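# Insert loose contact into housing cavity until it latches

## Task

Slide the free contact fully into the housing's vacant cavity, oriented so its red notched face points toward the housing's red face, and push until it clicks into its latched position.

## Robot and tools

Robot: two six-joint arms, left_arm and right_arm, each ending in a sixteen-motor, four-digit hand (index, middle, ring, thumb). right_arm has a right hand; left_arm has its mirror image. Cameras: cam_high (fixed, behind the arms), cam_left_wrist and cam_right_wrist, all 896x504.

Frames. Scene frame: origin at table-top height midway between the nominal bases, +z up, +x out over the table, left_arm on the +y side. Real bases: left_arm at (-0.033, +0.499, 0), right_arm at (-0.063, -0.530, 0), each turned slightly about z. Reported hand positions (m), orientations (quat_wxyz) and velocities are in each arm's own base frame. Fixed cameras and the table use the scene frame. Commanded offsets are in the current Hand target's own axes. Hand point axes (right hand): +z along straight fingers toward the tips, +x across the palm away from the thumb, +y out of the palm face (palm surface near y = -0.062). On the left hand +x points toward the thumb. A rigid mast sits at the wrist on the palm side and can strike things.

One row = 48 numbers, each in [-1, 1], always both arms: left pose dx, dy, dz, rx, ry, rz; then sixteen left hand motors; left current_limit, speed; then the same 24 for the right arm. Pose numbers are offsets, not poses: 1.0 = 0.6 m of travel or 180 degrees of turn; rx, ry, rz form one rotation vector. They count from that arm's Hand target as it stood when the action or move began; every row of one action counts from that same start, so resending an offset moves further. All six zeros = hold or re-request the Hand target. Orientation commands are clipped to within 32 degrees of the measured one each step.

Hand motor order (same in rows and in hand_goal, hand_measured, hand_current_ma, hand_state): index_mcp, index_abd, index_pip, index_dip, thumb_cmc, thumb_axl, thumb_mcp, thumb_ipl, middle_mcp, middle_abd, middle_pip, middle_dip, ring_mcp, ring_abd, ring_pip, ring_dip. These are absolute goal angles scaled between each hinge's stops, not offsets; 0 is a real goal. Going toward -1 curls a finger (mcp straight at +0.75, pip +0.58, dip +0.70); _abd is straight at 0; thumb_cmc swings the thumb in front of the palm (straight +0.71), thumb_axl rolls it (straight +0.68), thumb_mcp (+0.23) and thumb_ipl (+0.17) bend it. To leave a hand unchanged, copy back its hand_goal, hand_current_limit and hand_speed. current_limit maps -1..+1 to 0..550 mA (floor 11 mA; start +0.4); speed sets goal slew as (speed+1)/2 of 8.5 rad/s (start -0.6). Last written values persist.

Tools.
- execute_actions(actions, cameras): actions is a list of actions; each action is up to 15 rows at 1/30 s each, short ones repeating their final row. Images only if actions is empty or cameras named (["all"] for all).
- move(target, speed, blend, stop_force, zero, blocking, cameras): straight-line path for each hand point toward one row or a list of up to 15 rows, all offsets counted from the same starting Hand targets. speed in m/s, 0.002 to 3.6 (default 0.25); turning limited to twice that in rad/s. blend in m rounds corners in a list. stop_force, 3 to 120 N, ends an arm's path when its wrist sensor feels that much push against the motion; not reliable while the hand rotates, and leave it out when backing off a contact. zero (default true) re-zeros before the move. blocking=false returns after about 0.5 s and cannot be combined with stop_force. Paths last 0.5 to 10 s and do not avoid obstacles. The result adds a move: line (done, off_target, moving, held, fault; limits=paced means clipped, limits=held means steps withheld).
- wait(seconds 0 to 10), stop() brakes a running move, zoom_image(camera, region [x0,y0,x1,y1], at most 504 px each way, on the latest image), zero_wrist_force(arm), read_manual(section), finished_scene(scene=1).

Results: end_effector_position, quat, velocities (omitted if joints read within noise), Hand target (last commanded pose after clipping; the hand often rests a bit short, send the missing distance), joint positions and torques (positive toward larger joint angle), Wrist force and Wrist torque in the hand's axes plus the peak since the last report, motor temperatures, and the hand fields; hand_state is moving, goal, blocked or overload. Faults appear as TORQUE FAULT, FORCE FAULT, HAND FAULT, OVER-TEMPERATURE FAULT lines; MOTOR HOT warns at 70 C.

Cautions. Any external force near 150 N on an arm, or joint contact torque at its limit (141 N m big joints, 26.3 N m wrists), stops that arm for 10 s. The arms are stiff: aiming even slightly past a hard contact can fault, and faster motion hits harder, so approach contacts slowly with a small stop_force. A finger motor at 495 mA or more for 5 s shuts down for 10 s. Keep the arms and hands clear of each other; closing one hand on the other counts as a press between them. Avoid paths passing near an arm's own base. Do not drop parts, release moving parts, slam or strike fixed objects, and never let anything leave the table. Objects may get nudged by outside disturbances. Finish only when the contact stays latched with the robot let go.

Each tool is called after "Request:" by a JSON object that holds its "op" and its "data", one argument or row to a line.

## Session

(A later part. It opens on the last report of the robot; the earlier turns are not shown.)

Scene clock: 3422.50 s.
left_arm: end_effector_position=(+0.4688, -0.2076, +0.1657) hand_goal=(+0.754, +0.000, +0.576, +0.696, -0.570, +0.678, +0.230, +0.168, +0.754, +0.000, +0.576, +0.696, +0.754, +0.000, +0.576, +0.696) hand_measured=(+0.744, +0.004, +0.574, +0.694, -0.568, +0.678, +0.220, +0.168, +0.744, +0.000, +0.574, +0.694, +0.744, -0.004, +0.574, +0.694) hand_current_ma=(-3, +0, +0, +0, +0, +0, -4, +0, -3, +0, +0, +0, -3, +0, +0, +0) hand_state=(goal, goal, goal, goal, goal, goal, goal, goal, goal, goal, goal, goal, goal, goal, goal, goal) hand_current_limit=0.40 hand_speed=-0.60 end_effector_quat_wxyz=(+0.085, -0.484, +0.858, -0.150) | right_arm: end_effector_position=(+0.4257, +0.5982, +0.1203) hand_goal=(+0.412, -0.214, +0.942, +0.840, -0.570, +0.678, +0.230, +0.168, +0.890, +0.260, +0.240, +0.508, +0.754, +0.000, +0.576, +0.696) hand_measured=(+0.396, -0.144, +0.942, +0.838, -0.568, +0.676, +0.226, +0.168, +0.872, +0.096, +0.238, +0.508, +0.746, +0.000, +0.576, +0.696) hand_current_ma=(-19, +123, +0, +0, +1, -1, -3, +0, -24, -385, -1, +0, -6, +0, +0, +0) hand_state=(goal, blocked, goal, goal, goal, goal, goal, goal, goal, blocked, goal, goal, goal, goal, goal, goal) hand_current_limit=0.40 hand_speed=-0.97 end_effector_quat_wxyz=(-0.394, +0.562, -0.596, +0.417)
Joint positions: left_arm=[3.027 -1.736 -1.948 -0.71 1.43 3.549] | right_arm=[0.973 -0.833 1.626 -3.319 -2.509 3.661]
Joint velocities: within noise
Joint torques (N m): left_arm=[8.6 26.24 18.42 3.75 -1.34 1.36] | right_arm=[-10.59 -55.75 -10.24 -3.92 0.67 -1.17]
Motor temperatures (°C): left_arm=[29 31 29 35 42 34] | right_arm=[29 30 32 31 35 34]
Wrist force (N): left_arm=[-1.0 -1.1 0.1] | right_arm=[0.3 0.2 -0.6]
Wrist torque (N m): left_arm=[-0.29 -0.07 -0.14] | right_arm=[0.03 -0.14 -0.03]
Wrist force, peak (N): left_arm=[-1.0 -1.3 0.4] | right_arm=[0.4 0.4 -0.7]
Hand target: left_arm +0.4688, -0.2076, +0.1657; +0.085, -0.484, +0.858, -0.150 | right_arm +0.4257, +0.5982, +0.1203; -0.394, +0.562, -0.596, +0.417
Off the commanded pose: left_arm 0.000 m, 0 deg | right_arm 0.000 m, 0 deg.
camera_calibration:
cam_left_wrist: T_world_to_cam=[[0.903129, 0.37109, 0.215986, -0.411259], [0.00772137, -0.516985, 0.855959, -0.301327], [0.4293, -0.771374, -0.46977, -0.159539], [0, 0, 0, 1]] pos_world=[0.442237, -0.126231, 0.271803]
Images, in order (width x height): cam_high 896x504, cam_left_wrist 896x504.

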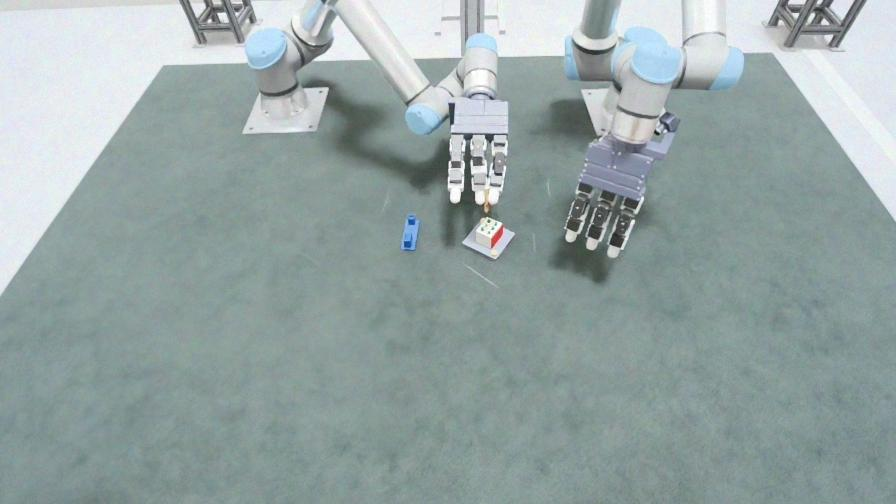

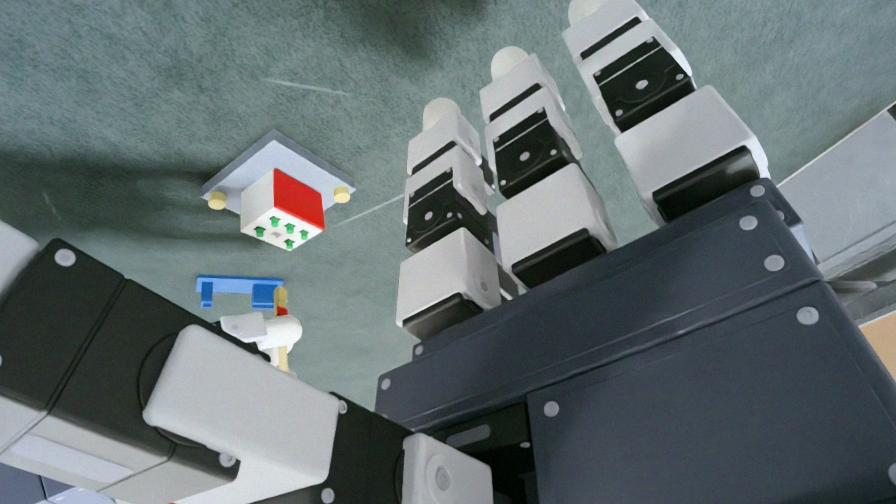

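Request:
{"op": "execute_actions", "data": {
  "actions": [
    [[0,0,0,0,0,0,0.754,0,0.576,0.696,-0.571,0.678,0.23,0.168,0.754,0,0.576,0.696,0.754,0,0.576,0.696,0.4,-0.6,0,0,0,0,0,0,0.411,-0.195,0.9416,0.8406,-0.571,0.678,0.23,0.168,0.8904,0.26,0.2409,0.5072,0.754,0,0.576,0.696,0.4,-0.97]]
  ]
}}

Request:
{"op": "execute_actions", "data": {
  "actions": [
    [[0,0,0,0,0,0,0.754,0,0.576,0.696,-0.571,0.678,0.23,0.168,0.754,0,0.576,0.696,0.754,0,0.576,0.696,0.4,-0.6,0,0,0,0,0,0,0.411,-0.180,0.9416,0.8406,-0.571,0.678,0.23,0.168,0.8904,0.26,0.2409,0.5072,0.754,0,0.576,0.696,0.4,-0.97]]
  ]
}}

Scene clock: 3434.83 s.
left_arm: end_effector_position=(+0.4688, -0.2076, +0.1657) hand_goal=(+0.754, +0.000, +0.576, +0.696, -0.570, +0.678, +0.230, +0.168, +0.754, +0.000, +0.576, +0.696, +0.754, +0.000, +0.576, +0.696) hand_measured=(+0.744, +0.004, +0.574, +0.694, -0.568, +0.678, +0.220, +0.168, +0.744, +0.000, +0.574, +0.694, +0.744, -0.004, +0.574, +0.694) hand_current_ma=(-3, +0, +0, +0, +0, +0, -4, +0, -3, +0, +0, +0, -3, +0, +0, +0) hand_state=(goal, goal, goal, goal, goal, goal, goal, goal, goal, goal, goal, goal, goal, goal, goal, goal) hand_current_limit=0.40 hand_speed=-0.60 end_effector_quat_wxyz=(+0.085, -0.484, +0.858, -0.150) | right_arm: end_effector_position=(+0.4257, +0.5982, +0.1203) hand_goal=(+0.412, -0.194, +0.942, +0.840, -0.570, +0.678, +0.230, +0.168, +0.890, +0.260, +0.240, +0.508, +0.754, +0.000, +0.576, +0.696) hand_measured=(+0.396, -0.138, +0.942, +0.840, -0.568, +0.676, +0.226, +0.168, +0.872, +0.102, +0.238, +0.508, +0.746, +0.000, +0.576, +0.696) hand_current_ma=(-19, +90, +0, +0, +1, -1, -3, +0, -23, -385, -1, +0, -6, +0, +0, +0) hand_state=(goal, blocked, goal, goal, goal, goal, goal, goal, goal, blocked, goal, goal, goal, goal, goal, goal) hand_current_limit=0.40 hand_speed=-0.97 end_effector_quat_wxyz=(-0.394, +0.562, -0.596, +0.417)
Joint positions: left_arm=[3.027 -1.736 -1.948 -0.71 1.43 3.549] | right_arm=[0.973 -0.833 1.626 -3.319 -2.509 3.661]
Joint torques (N m): left_arm=[6.3 24.98 20.24 4 -1.78 1.37] | right_arm=[-10.72 -53.94 -9.63 -3.8 0.66 -1.42]
Wrist force (N): left_arm=[-0.9 -1.2 0.1] | right_arm=[0.2 0.2 -0.5]
Wrist torque (N m): left_arm=[-0.32 -0.09 -0.12] | right_arm=[0.03 -0.13 -0.04]
Wrist force, peak (N): left_arm=[-1.1 -1.4 0.1] | right_arm=[0.2 0.3 -0.9]
Hand target: left_arm +0.4688, -0.2076, +0.1657; +0.085, -0.484, +0.858, -0.150 | right_arm +0.4257, +0.5982, +0.1203; -0.394, +0.562, -0.596, +0.417
Off the commanded pose: left_arm 0.000 m, 0 deg | right_arm 0.000 m, 0 deg.

Scene clock: 3435.53 s.
left_arm: end_effector_position=(+0.4688, -0.2076, +0.1657) hand_goal=(+0.754, +0.000, +0.576, +0.696, -0.570, +0.678, +0.230, +0.168, +0.754, +0.000, +0.576, +0.696, +0.754, +0.000, +0.576, +0.696) hand_measured=(+0.744, +0.004, +0.574, +0.694, -0.568, +0.678, +0.220, +0.168, +0.744, +0.000, +0.574, +0.694, +0.744, -0.004, +0.574, +0.694) hand_current_ma=(-3, +0, +0, +0, +0, +0, -4, +0, -3, +0, +0, +0, -3, +0, +0, +0) hand_state=(goal, goal, goal, goal, goal, goal, goal, goal, goal, goal, goal, goal, goal, goal, goal, goal) hand_current_limit=0.40 hand_speed=-0.60 end_effector_quat_wxyz=(+0.085, -0.484, +0.858, -0.150) | right_arm: end_effector_position=(+0.4257, +0.5982, +0.1203) hand_goal=(+0.412, -0.180, +0.942, +0.840, -0.570, +0.678, +0.230, +0.168, +0.890, +0.260, +0.240, +0.508, +0.754, +0.000, +0.576, +0.696) hand_measured=(+0.396, -0.126, +0.942, +0.840, -0.568, +0.676, +0.226, +0.168, +0.872, +0.114, +0.238, +0.508, +0.746, +0.000, +0.576, +0.696) hand_current_ma=(-19, +86, +0, +0, +1, -1, -3, +0, -22, -384, -1, +0, -6, +0, +0, +0) hand_state=(goal, blocked, goal, goal, goal, goal, goal, goal, goal, blocked, goal, goal, goal, goal, goal, goal) hand_current_limit=0.40 hand_speed=-0.97 end_effector_quat_wxyz=(-0.394, +0.562, -0.596, +0.417)
Joint positions: left_arm=[3.027 -1.736 -1.948 -0.71 1.43 3.549] | right_arm=[0.973 -0.833 1.626 -3.319 -2.509 3.661]
Joint torques (N m): left_arm=[7.39 26.14 19.97 3.98 -1.78 1.19] | right_arm=[-9.86 -54.08 -10.29 -3.51 0.63 -1.31]
Wrist force (N): left_arm=[-0.8 -1.2 0.2] | right_arm=[0.1 0.1 -0.5]
Wrist torque (N m): left_arm=[-0.32 -0.10 -0.13] | right_arm=[0.01 -0.12 -0.05]
Wrist force, peak (N): left_arm=[-1.0 -1.3 0.3] | right_arm=[0.2 0.4 -0.8]
Hand target: left_arm +0.4688, -0.2076, +0.1657; +0.085, -0.484, +0.858, -0.150 | right_arm +0.4257, +0.5982, +0.1203; -0.394, +0.562, -0.596, +0.417
Off the commanded pose: left_arm 0.000 m, 0 deg | right_arm 0.000 m, 0 deg.

Request:
{"op": "execute_actions", "data": {
  "actions": [],
  "cameras": ["cam_high","cam_left_wrist"]
}}

Request:
{"op": "zoom_image", "data": {
  "camera": "cam_left_wrist",
  "region": [260, 270, 310, 340]
}}

Request:
{"op": "zoom_image", "data": {
  "camera": "cam_left_wrist",
  "region": [235, 165, 335, 255]
}}

Request:
{"op": "zoom_image", "data": {
  "camera": "cam_high",
  "region": [460, 185, 520, 265]
}}

Scene clock: 3439.97 s.
left_arm: end_effector_position=(+0.4688, -0.2076, +0.1657) hand_goal=(+0.754, +0.000, +0.576, +0.696, -0.570, +0.678, +0.230, +0.168, +0.754, +0.000, +0.576, +0.696, +0.754, +0.000, +0.576, +0.696) hand_measured=(+0.744, +0.004, +0.574, +0.694, -0.568, +0.678, +0.220, +0.168, +0.744, +0.000, +0.574, +0.694, +0.744, -0.004, +0.574, +0.694) hand_current_ma=(-3, +0, +0, +0, +0, +0, -4, +0, -3, +0, +0, +0, -3, +0, +0, +0) hand_state=(goal, goal, goal, goal, goal, goal, goal, goal, goal, goal, goal, goal, goal, goal, goal, goal) hand_current_limit=0.40 hand_speed=-0.60 end_effector_quat_wxyz=(+0.085, -0.484, +0.858, -0.150) | right_arm: end_effector_position=(+0.4257, +0.5982, +0.1203) hand_goal=(+0.412, -0.180, +0.942, +0.840, -0.570, +0.678, +0.230, +0.168, +0.890, +0.260, +0.240, +0.508, +0.754, +0.000, +0.576, +0.696) hand_measured=(+0.396, -0.126, +0.942, +0.840, -0.568, +0.676, +0.226, +0.168, +0.872, +0.114, +0.238, +0.508, +0.746, +0.000, +0.576, +0.696) hand_current_ma=(-19, +86, +0, +0, +1, -1, -3, +0, -22, -384, -1, +0, -6, +0, +0, +0) hand_state=(goal, blocked, goal, goal, goal, goal, goal, goal, goal, blocked, goal, goal, goal, goal, goal, goal) hand_current_limit=0.40 hand_speed=-0.97 end_effector_quat_wxyz=(-0.394, +0.562, -0.596, +0.417)
Joint positions: left_arm=[3.027 -1.736 -1.948 -0.71 1.43 3.549] | right_arm=[0.973 -0.833 1.626 -3.319 -2.509 3.661]
Joint velocities: within noise
Joint torques (N m): left_arm=[6.09 26.54 20.03 4.2 -1.73 1.44] | right_arm=[-9.93 -54.62 -9.23 -3.57 0.45 -1.2]
Motor temperatures (°C): left_arm=[29 31 29 35 42 34] | right_arm=[29 30 32 31 35 34]
Wrist force (N): left_arm=[-0.9 -1.2 0.3] | right_arm=[0.1 0.2 -0.6]
Wrist torque (N m): left_arm=[-0.33 -0.10 -0.12] | right_arm=[0.03 -0.12 -0.05]
Wrist force, peak (N): left_arm=[-1.0 -1.4 0.4] | right_arm=[0.2 0.6 -0.8]
Hand target: left_arm +0.4688, -0.2076, +0.1657; +0.085, -0.484, +0.858, -0.150 | right_arm +0.4257, +0.5982, +0.1203; -0.394, +0.562, -0.596, +0.417
Off the commanded pose: left_arm 0.000 m, 0 deg | right_arm 0.000 m, 0 deg.
camera_calibration:
cam_left_wrist: T_world_to_cam=[[0.903129, 0.37109, 0.215986, -0.411259], [0.00772137, -0.516985, 0.855959, -0.301327], [0.4293, -0.771374, -0.46977, -0.159539], [0, 0, 0, 1]] pos_world=[0.442237, -0.126231, 0.271803]
Images, in order (width x height): cam_high 896x504, cam_left_wrist 896x504.

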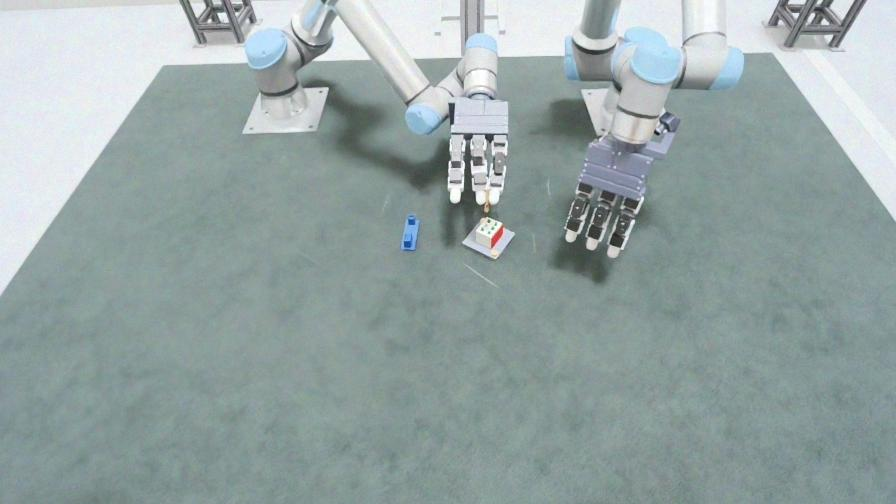

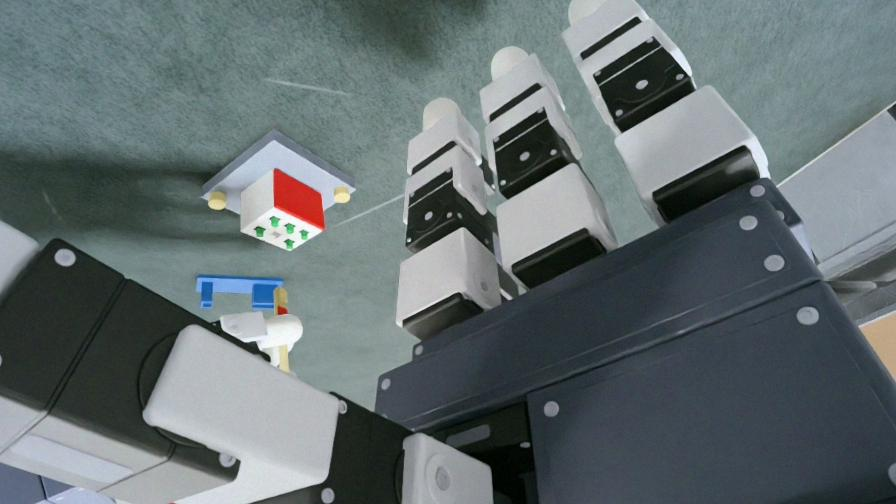

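Scaled by 7.200 from the camera's 896x504 image, which has a finer 1280x720 frame.

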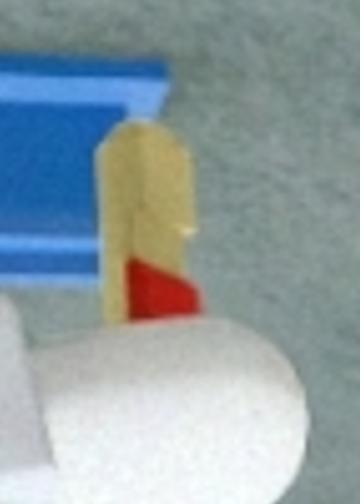

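Scaled by 5.040 from the camera's 896x504 image, which has a finer 1280x720 frame.

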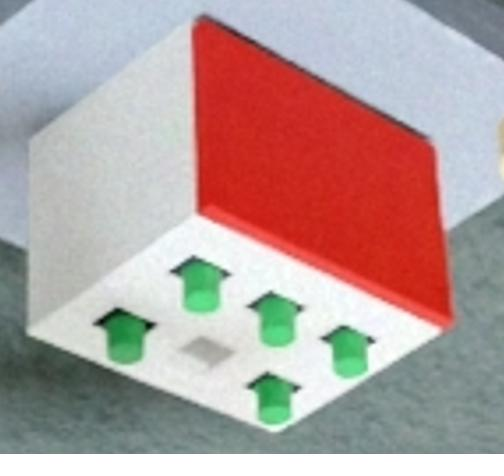

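Scaled by 6.300 from the camera's 896x504 image, which has a finer 1280x720 frame.

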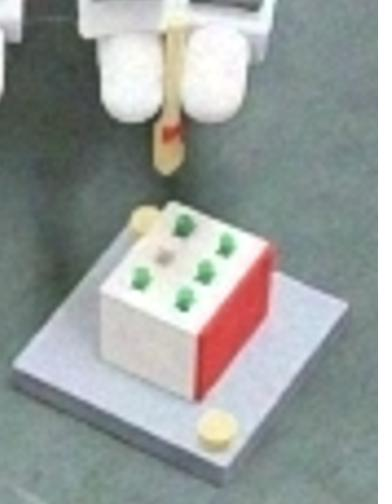

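Request:
{"op": "zoom_image", "data": {
  "camera": "cam_left_wrist",
  "region": [268, 283, 294, 319]
}}

Request:
{"op": "zoom_image", "data": {
  "camera": "cam_high",
  "region": [473, 180, 501, 230]
}}

Scaled by 14.000 from the camera's 896x504 image, which has a finer 1280x720 frame.

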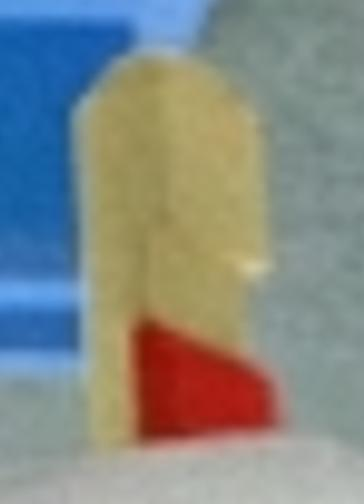

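Scaled by 10.080 from the camera's 896x504 image, which has a finer 1280x720 frame.

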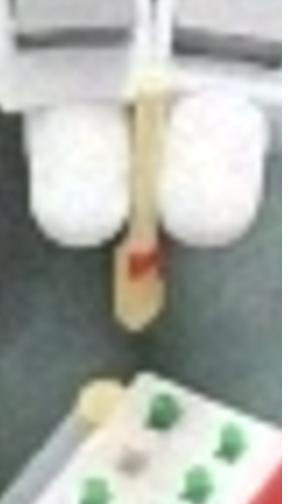

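Request:
{"op": "zoom_image", "data": {
  "camera": "cam_left_wrist",
  "region": [271, 285, 291, 305]
}}

Request:
{"op": "zoom_image", "data": {
  "camera": "cam_left_wrist",
  "region": [262, 275, 302, 315]
}}

Scaled by 25.200 from the camera's 896x504 image, which has a finer 1280x720 frame.

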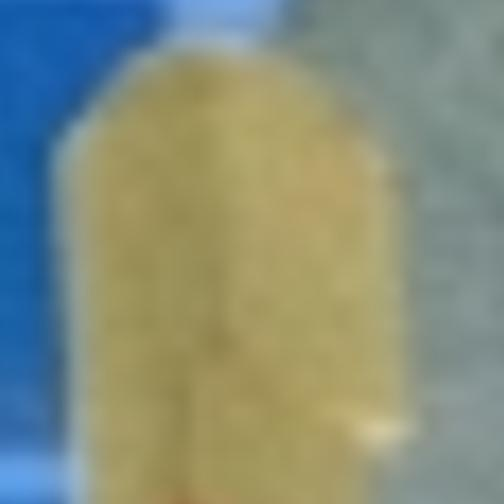

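Scaled by 12.600 from the camera's 896x504 image, which has a finer 1280x720 frame.

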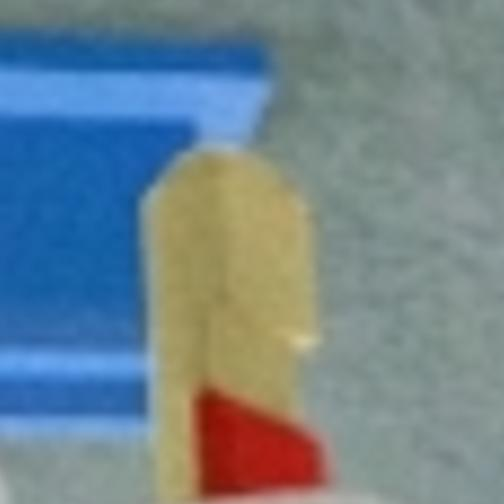

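Request:
{"op": "execute_actions", "data": {
  "actions": [
    [[0,0,0,0,0,0,0.754,0,0.576,0.696,-0.571,0.678,0.23,0.168,0.754,0,0.576,0.696,0.754,0,0.576,0.696,0.4,-0.6,0,0,0,0,0,0,0.411,-0.171,0.9416,0.8406,-0.571,0.678,0.23,0.168,0.8904,0.26,0.2409,0.5072,0.754,0,0.576,0.696,0.4,-0.97]]
  ],
  "cameras": ["cam_high","cam_left_wrist"]
}}

Request:
{"op": "zoom_image", "data": {
  "camera": "cam_left_wrist",
  "region": [271, 285, 291, 305]
}}

Request:
{"op": "zoom_image", "data": {
  "camera": "cam_left_wrist",
  "region": [240, 200, 310, 270]
}}

Request:
{"op": "zoom_image", "data": {
  "camera": "cam_high",
  "region": [467, 195, 507, 235]
}}

Scene clock: 3481.40 s.
left_arm: end_effector_position=(+0.4688, -0.2076, +0.1657) hand_goal=(+0.754, +0.000, +0.576, +0.696, -0.570, +0.678, +0.230, +0.168, +0.754, +0.000, +0.576, +0.696, +0.754, +0.000, +0.576, +0.696) hand_measured=(+0.744, +0.004, +0.574, +0.694, -0.568, +0.678, +0.220, +0.168, +0.744, +0.000, +0.574, +0.694, +0.744, -0.004, +0.574, +0.694) hand_current_ma=(-3, +0, +0, +0, +0, +0, -4, +0, -3, +0, +0, +0, -3, +0, +0, +0) hand_state=(goal, goal, goal, goal, goal, goal, goal, goal, goal, goal, goal, goal, goal, goal, goal, goal) hand_current_limit=0.40 hand_speed=-0.60 end_effector_quat_wxyz=(+0.085, -0.484, +0.858, -0.150) | right_arm: end_effector_position=(+0.4257, +0.5982, +0.1203) hand_goal=(+0.412, -0.170, +0.942, +0.840, -0.570, +0.678, +0.230, +0.168, +0.890, +0.260, +0.240, +0.508, +0.754, +0.000, +0.576, +0.696) hand_measured=(+0.396, -0.118, +0.942, +0.840, -0.568, +0.676, +0.226, +0.168, +0.872, +0.120, +0.238, +0.508, +0.746, +0.000, +0.576, +0.696) hand_current_ma=(-19, +78, +0, +0, +1, -1, -3, +0, -21, -360, -1, +0, -6, +0, +0, +0) hand_state=(goal, blocked, goal, goal, goal, goal, goal, goal, goal, blocked, goal, goal, goal, goal, goal, goal) hand_current_limit=0.40 hand_speed=-0.97 end_effector_quat_wxyz=(-0.394, +0.562, -0.596, +0.417)
Joint positions: left_arm=[3.027 -1.736 -1.948 -0.71 1.43 3.549] | right_arm=[0.973 -0.833 1.626 -3.319 -2.509 3.661]
Joint torques (N m): left_arm=[5.16 26.66 21.02 4.05 -2.07 1.32] | right_arm=[-8.97 -54.82 -9.96 -3.65 0.55 -1.16]
Wrist force (N): left_arm=[-0.9 -1.2 0.3] | right_arm=[0.1 0.0 -0.8]
Wrist torque (N m): left_arm=[-0.33 -0.09 -0.12] | right_arm=[0.04 -0.11 -0.06]
Wrist force, peak (N): left_arm=[-1.3 -1.1 0.2] | right_arm=[0.1 0.2 -1.0]
Hand target: left_arm +0.4688, -0.2076, +0.1657; +0.085, -0.484, +0.858, -0.150 | right_arm +0.4257, +0.5982, +0.1203; -0.394, +0.562, -0.596, +0.417
Off the commanded pose: left_arm 0.000 m, 0 deg | right_arm 0.000 m, 0 deg.
camera_calibration:
cam_left_wrist: T_world_to_cam=[[0.903129, 0.37109, 0.215986, -0.411259], [0.00772137, -0.516985, 0.855959, -0.301327], [0.4293, -0.771374, -0.46977, -0.159539], [0, 0, 0, 1]] pos_world=[0.442237, -0.126231, 0.271803]
Images, in order (width x height): cam_high 896x504, cam_left_wrist 896x504.

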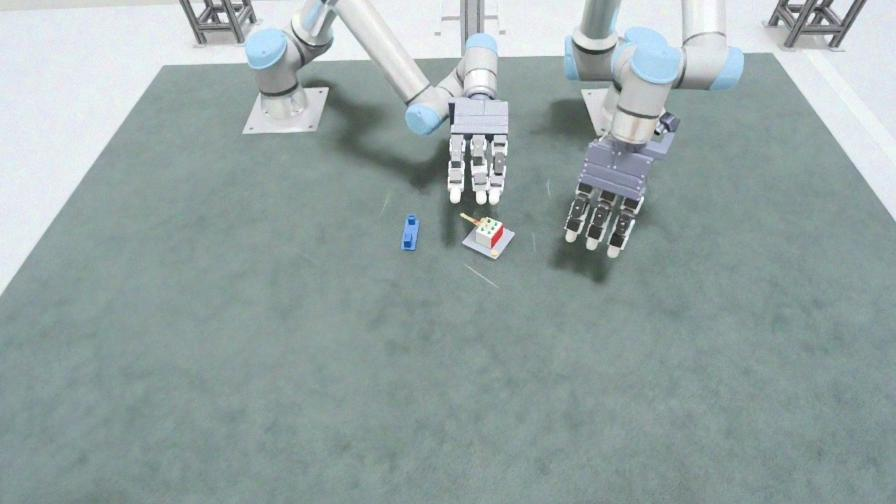

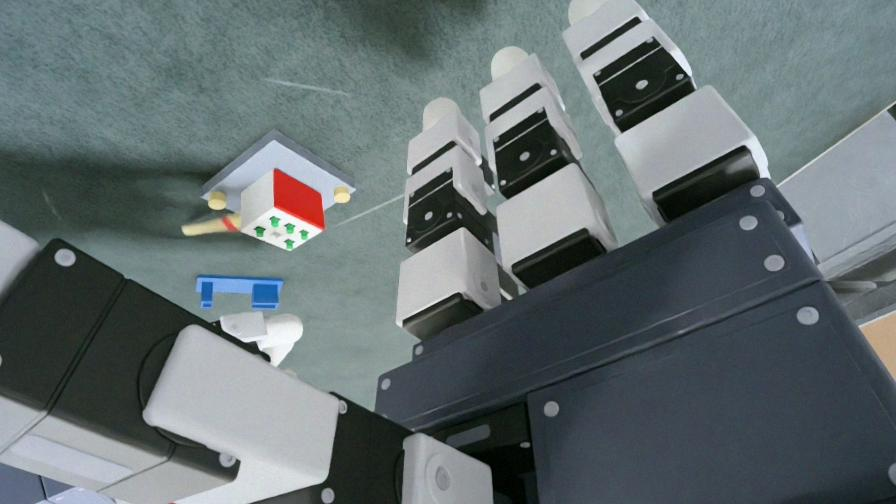

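Scaled by 25.200 from the camera's 896x504 image, which has a finer 1280x720 frame.

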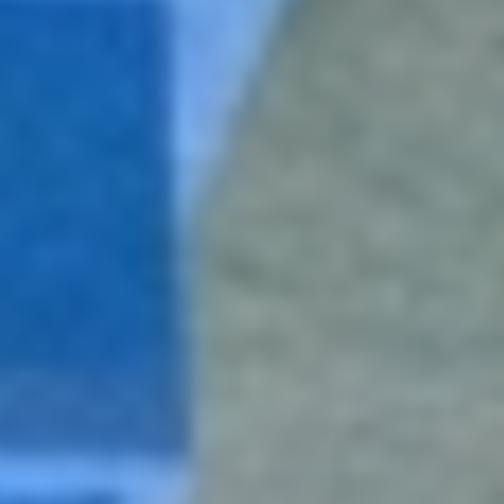

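Scaled by 7.200 from the camera's 896x504 image, which has a finer 1280x720 frame.

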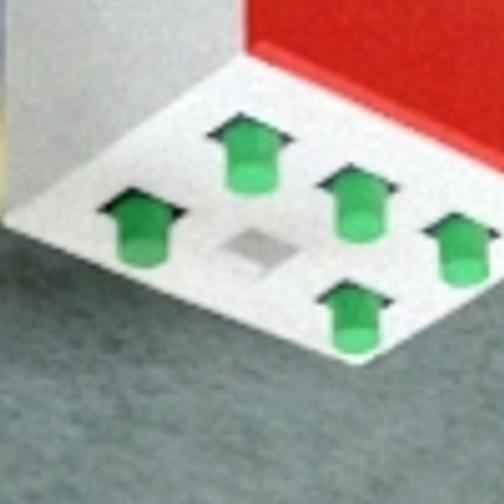

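Scaled by 12.600 from the camera's 896x504 image, which has a finer 1280x720 frame.

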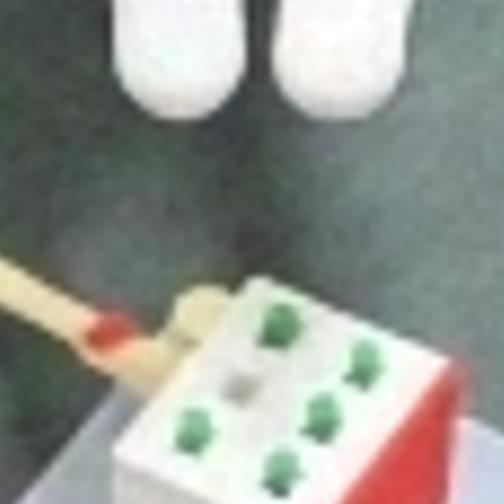

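Request:
{"op": "zoom_image", "data": {
  "camera": "cam_left_wrist",
  "region": [170, 190, 260, 250]
}}

Request:
{"op": "zoom_image", "data": {
  "camera": "cam_high",
  "region": [452, 200, 502, 240]
}}

Scaled by 5.600 from the camera's 896x504 image, which has a finer 1280x720 frame.

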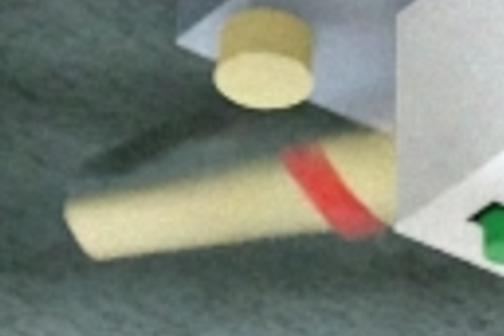

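Scaled by 10.080 from the camera's 896x504 image, which has a finer 1280x720 frame.

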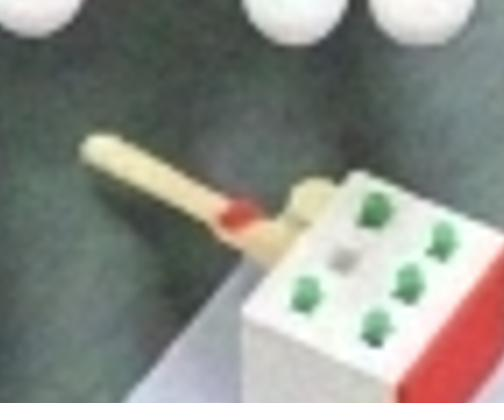

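Request:
{"op": "execute_actions", "data": {
  "actions": [],
  "cameras": ["cam_high","cam_left_wrist"]
}}

Request:
{"op": "zoom_image", "data": {
  "camera": "cam_left_wrist",
  "region": [170, 180, 290, 290]
}}

Request:
{"op": "zoom_image", "data": {
  "camera": "cam_high",
  "region": [440, 190, 520, 270]
}}

Scene clock: 3494.20 s.
left_arm: end_effector_position=(+0.4688, -0.2076, +0.1657) hand_goal=(+0.754, +0.000, +0.576, +0.696, -0.570, +0.678, +0.230, +0.168, +0.754, +0.000, +0.576, +0.696, +0.754, +0.000, +0.576, +0.696) hand_measured=(+0.744, +0.004, +0.574, +0.694, -0.568, +0.678, +0.220, +0.168, +0.744, +0.000, +0.574, +0.694, +0.744, -0.004, +0.574, +0.694) hand_current_ma=(-3, +0, +0, +0, +0, +0, -4, +0, -3, +0, +0, +0, -3, +0, +0, +0) hand_state=(goal, goal, goal, goal, goal, goal, goal, goal, goal, goal, goal, goal, goal, goal, goal, goal) hand_current_limit=0.40 hand_speed=-0.60 end_effector_quat_wxyz=(+0.085, -0.484, +0.858, -0.150) | right_arm: end_effector_position=(+0.4257, +0.5982, +0.1203) hand_goal=(+0.412, -0.170, +0.942, +0.840, -0.570, +0.678, +0.230, +0.168, +0.890, +0.260, +0.240, +0.508, +0.754, +0.000, +0.576, +0.696) hand_measured=(+0.396, -0.118, +0.942, +0.840, -0.568, +0.676, +0.226, +0.168, +0.872, +0.120, +0.238, +0.508, +0.746, +0.000, +0.576, +0.696) hand_current_ma=(-19, +78, +0, +0, +1, -1, -3, +0, -21, -360, -1, +0, -6, +0, +0, +0) hand_state=(goal, blocked, goal, goal, goal, goal, goal, goal, goal, blocked, goal, goal, goal, goal, goal, goal) hand_current_limit=0.40 hand_speed=-0.97 end_effector_quat_wxyz=(-0.394, +0.562, -0.596, +0.417)
Joint positions: left_arm=[3.027 -1.736 -1.948 -0.71 1.43 3.549] | right_arm=[0.973 -0.833 1.626 -3.319 -2.509 3.661]
Joint velocities: within noise
Joint torques (N m): left_arm=[5.91 26.49 21.94 4.21 -1.93 1.48] | right_arm=[-8.54 -56.21 -9.55 -3.67 0.33 -1.2]
Motor temperatures (°C): left_arm=[29 31 29 35 42 34] | right_arm=[29 30 32 31 35 34]
Wrist force (N): left_arm=[-0.9 -1.2 0.3] | right_arm=[0.0 0.0 -0.9]
Wrist torque (N m): left_arm=[-0.32 -0.09 -0.13] | right_arm=[0.04 -0.10 -0.06]
Wrist force, peak (N): left_arm=[-1.2 -1.3 0.4] | right_arm=[0.4 0.1 -1.0]
Hand target: left_arm +0.4688, -0.2076, +0.1657; +0.085, -0.484, +0.858, -0.150 | right_arm +0.4257, +0.5982, +0.1203; -0.394, +0.562, -0.596, +0.417
Off the commanded pose: left_arm 0.000 m, 0 deg | right_arm 0.000 m, 0 deg.
camera_calibration:
cam_left_wrist: T_world_to_cam=[[0.903129, 0.37109, 0.215986, -0.411259], [0.00772137, -0.516985, 0.855959, -0.301327], [0.4293, -0.771374, -0.46977, -0.159539], [0, 0, 0, 1]] pos_world=[0.442237, -0.126231, 0.271803]
Images, in order (width x height): cam_high 896x504, cam_left_wrist 896x504.

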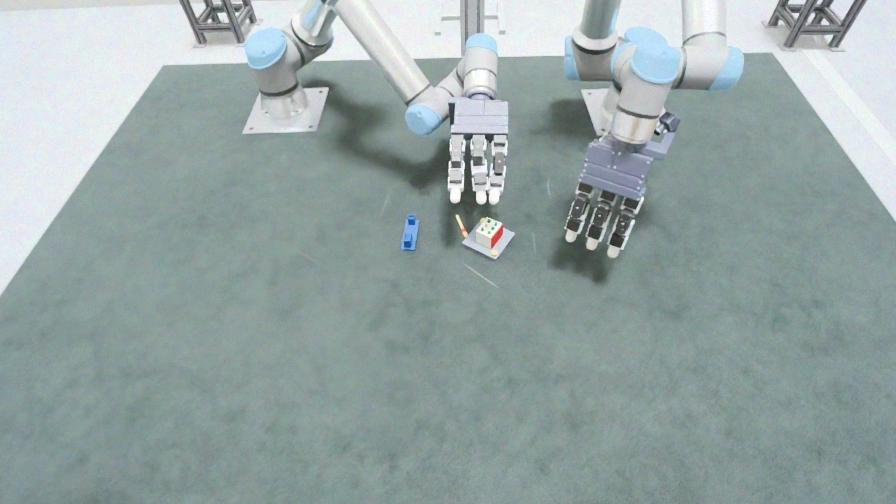

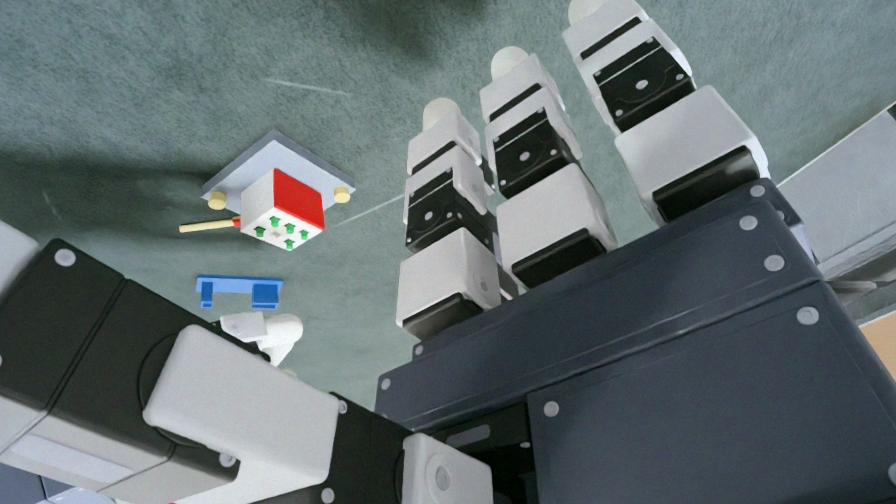

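Scaled by 4.200 from the camera's 896x504 image, which has a finer 1280x720 frame.

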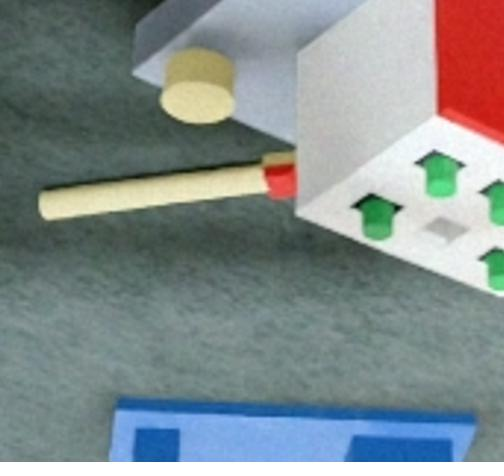

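Scaled by 6.300 from the camera's 896x504 image, which has a finer 1280x720 frame.

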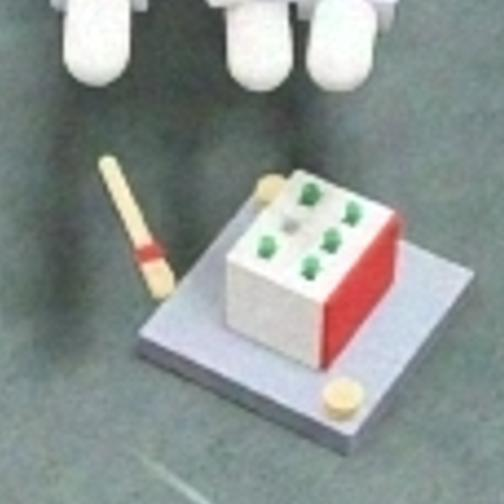

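Request:
{"op": "move", "data": {
  "target": [0,0,0,0,0,0,0.754,0,0.576,0.696,-0.571,0.678,0.23,0.168,0.754,0,0.576,0.696,0.754,0,0.576,0.696,0.4,-0.6,0.2014,0.0377,-0.1035,-0.1372,-0.1048,-0.0668,0.754,0,0.576,0.696,-0.571,0.678,0.23,0.168,0.754,0,0.576,0.696,0.97,0,0.97,0.97,0.4,-0.6],
  "speed": 0.12,
  "cameras": ["all"]
}}

Scene clock: 3617.87 s.
left_arm: end_effector_position=(+0.4688, -0.2076, +0.1657) hand_goal=(+0.754, +0.000, +0.576, +0.696, -0.570, +0.678, +0.230, +0.168, +0.754, +0.000, +0.576, +0.696, +0.754, +0.000, +0.576, +0.696) hand_measured=(+0.744, +0.004, +0.574, +0.694, -0.568, +0.678, +0.220, +0.168, +0.744, +0.000, +0.574, +0.694, +0.744, -0.004, +0.574, +0.694) hand_current_ma=(-3, +0, +0, +0, +0, +0, -4, +0, -3, +0, +0, +0, -3, +0, +0, +0) hand_state=(goal, goal, goal, goal, goal, goal, goal, goal, goal, goal, goal, goal, goal, goal, goal, goal) hand_current_limit=0.40 hand_speed=-0.60 end_effector_quat_wxyz=(+0.085, -0.484, +0.858, -0.150) | right_arm: end_effector_position=(+0.3527, +0.4814, +0.1202) hand_goal=(+0.754, +0.000, +0.576, +0.696, -0.570, +0.678, +0.230, +0.168, +0.754, +0.000, +0.576, +0.696, +0.970, +0.000, +0.970, +0.970) hand_measured=(+0.738, -0.002, +0.576, +0.698, -0.568, +0.676, +0.226, +0.168, +0.746, +0.002, +0.570, +0.692, +0.950, +0.000, +0.964, +0.968) hand_current_ma=(-20, -1, +0, +1, +1, -1, -3, +0, -6, +1, -4, -2, -27, +0, -5, -1) hand_state=(goal, goal, goal, goal, goal, goal, goal, goal, goal, goal, goal, goal, blocked, goal, goal, goal) hand_current_limit=0.40 hand_speed=-0.60 end_effector_quat_wxyz=(-0.312, +0.751, -0.538, +0.223)
Joint positions: left_arm=[3.027 -1.736 -1.948 -0.71 1.43 3.549] | right_arm=[0.749 -1.228 2.05 -3.134 -1.864 3.448]
Joint torques (N m): left_arm=[5.14 24.95 22.81 4.22 -1.92 1.41] | right_arm=[8.55 -24.09 -20.42 -4.09 -1.14 1.07]
Wrist force (N): left_arm=[-0.9 -1.3 0.3] | right_arm=[0.3 -0.1 -0.6]
Wrist torque (N m): left_arm=[-0.35 -0.08 -0.13] | right_arm=[0.06 -0.07 -0.01]
Wrist force, peak (N): left_arm=[-1.0 -1.4 0.2] | right_arm=[0.8 0.0 -0.9]
Hand target: left_arm +0.4688, -0.2076, +0.1657; +0.085, -0.484, +0.858, -0.150 | right_arm +0.3526, +0.4814, +0.1202; -0.312, +0.751, -0.538, +0.223
Off the commanded pose: left_arm 0.000 m, 0 deg | right_arm 0.000 m, 0 deg.
move: done
camera_calibration:
cam_left_wrist: T_world_to_cam=[[0.903129, 0.37109, 0.215986, -0.411259], [0.00772137, -0.516985, 0.855959, -0.301327], [0.4293, -0.771374, -0.46977, -0.159539], [0, 0, 0, 1]] pos_world=[0.442237, -0.126231, 0.271803]
cam_right_wrist: T_world_to_cam=[[-0.658936, 0.625241, -0.418183, 0.0183617], [-0.276997, 0.315182, 0.907707, -0.215699], [0.699339, 0.713957, -0.0344949, -0.464925], [0, 0, 0, 1]] pos_world=[0.277491, 0.38844, 0.187433]

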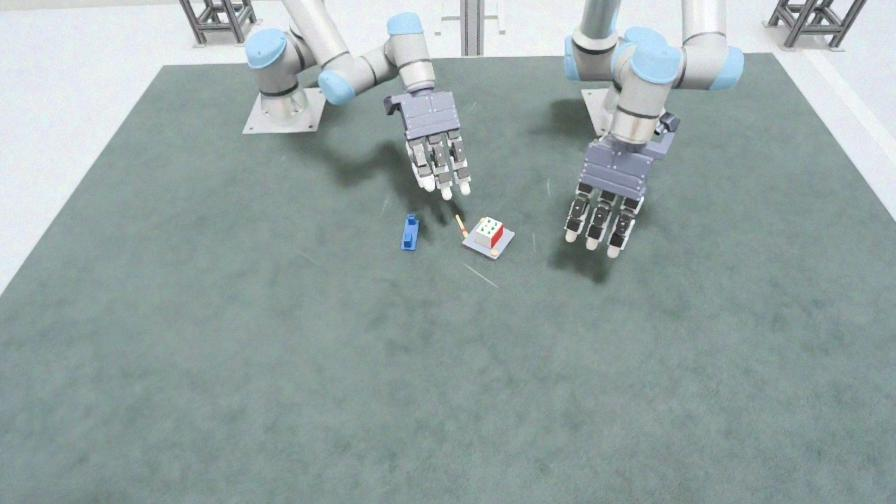

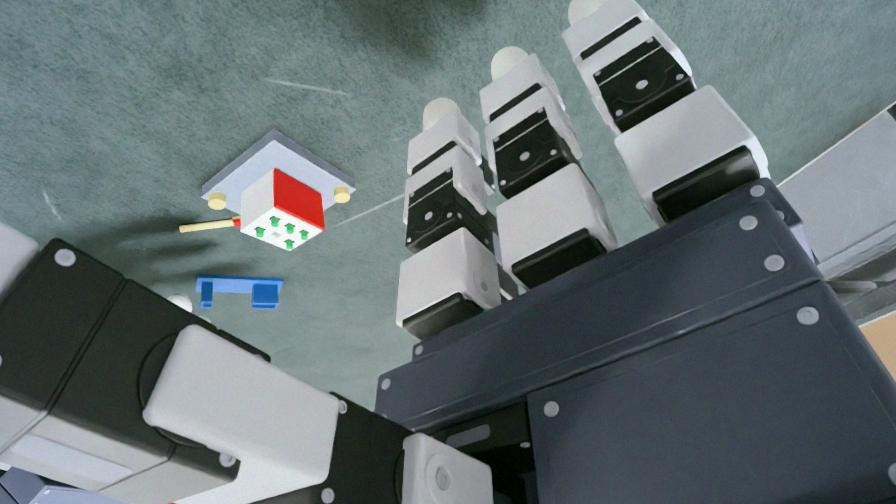

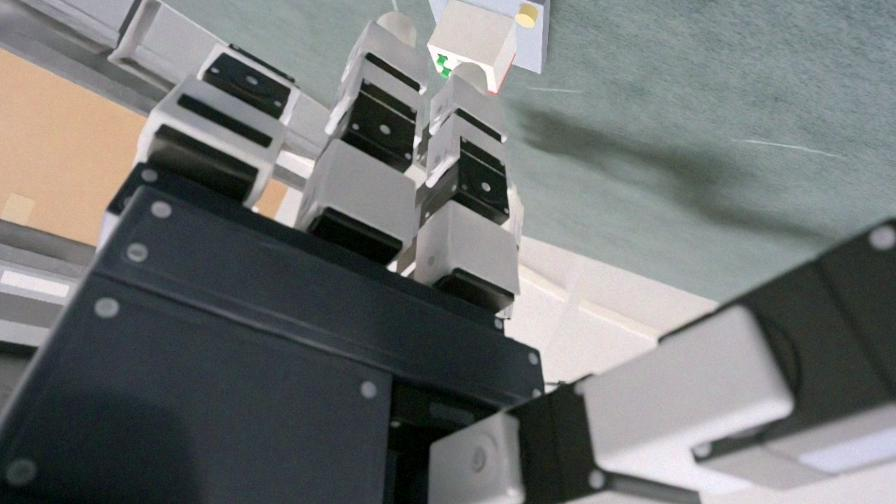

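Request:
{"op": "move", "data": {
  "target": [0,0,0,0,0,0,0.754,0,0.576,0.696,-0.571,0.678,0.23,0.168,0.754,0,0.576,0.696,0.754,0,0.576,0.696,0.4,-0.6,0,0.0860,0.0860,0,0,0,0.754,0,0.576,0.696,-0.571,0.678,0.23,0.168,0.754,0,0.576,0.696,0.97,0,0.97,0.97,0.4,-0.6],
  "speed": 0.06,
  "cameras": ["cam_high","cam_left_wrist"]
}}

Request:
{"op": "zoom_image", "data": {
  "camera": "cam_high",
  "region": [430, 190, 490, 250]
}}

Request:
{"op": "zoom_image", "data": {
  "camera": "cam_left_wrist",
  "region": [160, 190, 260, 290]
}}

Scene clock: 3624.37 s.
left_arm: end_effector_position=(+0.4688, -0.2076, +0.1657) hand_goal=(+0.754, +0.000, +0.576, +0.696, -0.570, +0.678, +0.230, +0.168, +0.754, +0.000, +0.576, +0.696, +0.754, +0.000, +0.576, +0.696) hand_measured=(+0.744, +0.004, +0.574, +0.694, -0.568, +0.678, +0.220, +0.168, +0.744, +0.000, +0.574, +0.694, +0.744, -0.004, +0.574, +0.694) hand_current_ma=(-3, +0, +0, +0, +0, +0, -4, +0, -3, +0, +0, +0, -3, +0, +0, +0) hand_state=(goal, goal, goal, goal, goal, goal, goal, goal, goal, goal, goal, goal, goal, goal, goal, goal) hand_current_limit=0.40 hand_speed=-0.60 end_effector_quat_wxyz=(+0.085, -0.484, +0.858, -0.150) | right_arm: end_effector_position=(+0.3526, +0.4814, +0.0471) hand_goal=(+0.754, +0.000, +0.576, +0.696, -0.570, +0.678, +0.230, +0.168, +0.754, +0.000, +0.576, +0.696, +0.970, +0.000, +0.970, +0.970) hand_measured=(+0.738, -0.002, +0.576, +0.698, -0.568, +0.676, +0.226, +0.168, +0.746, +0.002, +0.570, +0.692, +0.950, +0.000, +0.964, +0.968) hand_current_ma=(-19, -1, +0, +1, +1, -1, -3, +0, -6, +1, -4, -2, -26, +0, -5, -1) hand_state=(goal, goal, goal, goal, goal, goal, goal, goal, goal, goal, goal, goal, blocked, goal, goal, goal) hand_current_limit=0.40 hand_speed=-0.60 end_effector_quat_wxyz=(-0.311, +0.751, -0.538, +0.223)
Joint positions: left_arm=[3.027 -1.736 -1.948 -0.71 1.43 3.549] | right_arm=[0.749 -1.072 2.088 -3.327 -1.864 3.448]
Joint torques (N m): left_arm=[4.47 25.76 23.11 4.13 -2.1 1.26] | right_arm=[7.12 -45.08 -19.73 -0.65 -1.76 0.61]
Wrist force (N): left_arm=[-0.9 -1.2 0.4] | right_arm=[0.1 -0.3 -0.6]
Wrist torque (N m): left_arm=[-0.34 -0.09 -0.12] | right_arm=[0.03 -0.05 -0.02]
Wrist force, peak (N): left_arm=[-1.0 -1.4 0.2] | right_arm=[0.3 -0.9 -1.0]
Hand target: left_arm +0.4688, -0.2076, +0.1657; +0.085, -0.484, +0.858, -0.150 | right_arm +0.3526, +0.4815, +0.0472; -0.312, +0.751, -0.538, +0.223
Off the commanded pose: left_arm 0.000 m, 0 deg | right_arm 0.000 m, 0 deg.
move: done
camera_calibration:
cam_left_wrist: T_world_to_cam=[[0.903129, 0.37109, 0.215986, -0.411259], [0.00772137, -0.516985, 0.855959, -0.301327], [0.4293, -0.771374, -0.46977, -0.159539], [0, 0, 0, 1]] pos_world=[0.442237, -0.126231, 0.271803]
Images, in order (width x height): cam_high 896x504, cam_left_wrist 896x504.

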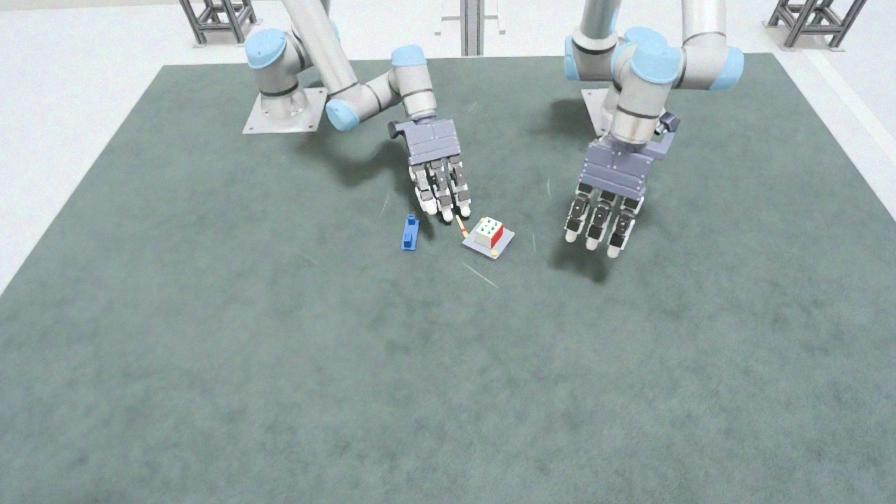

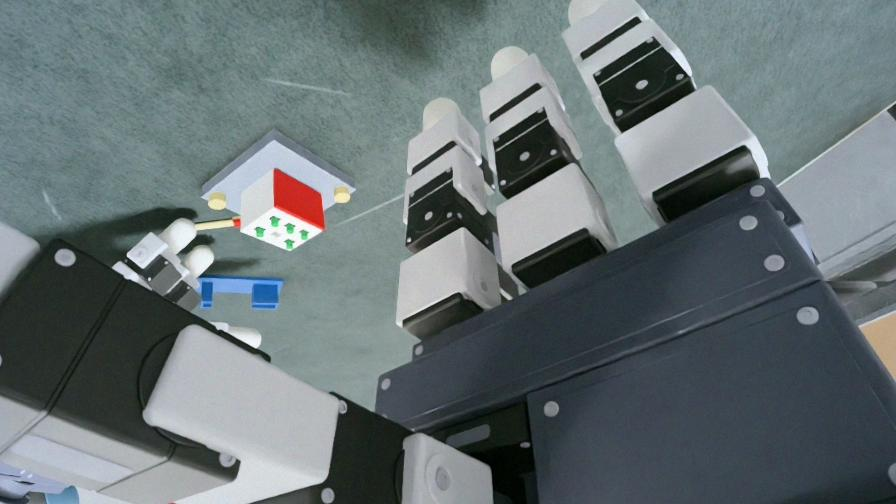

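Scaled by 8.400 from the camera's 896x504 image, which has a finer 1280x720 frame.

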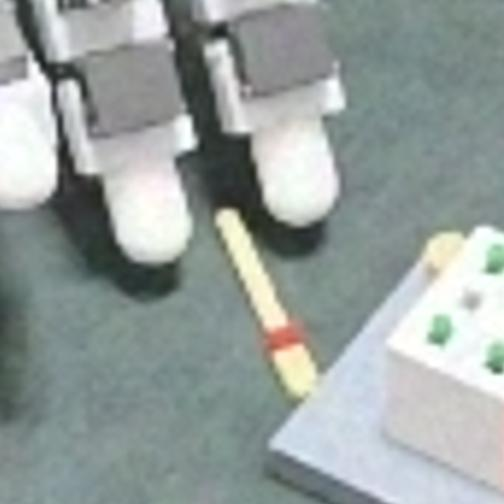

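Scaled by 5.040 from the camera's 896x504 image, which has a finer 1280x720 frame.

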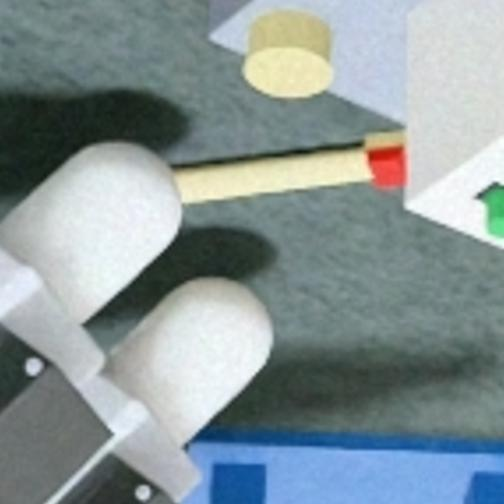

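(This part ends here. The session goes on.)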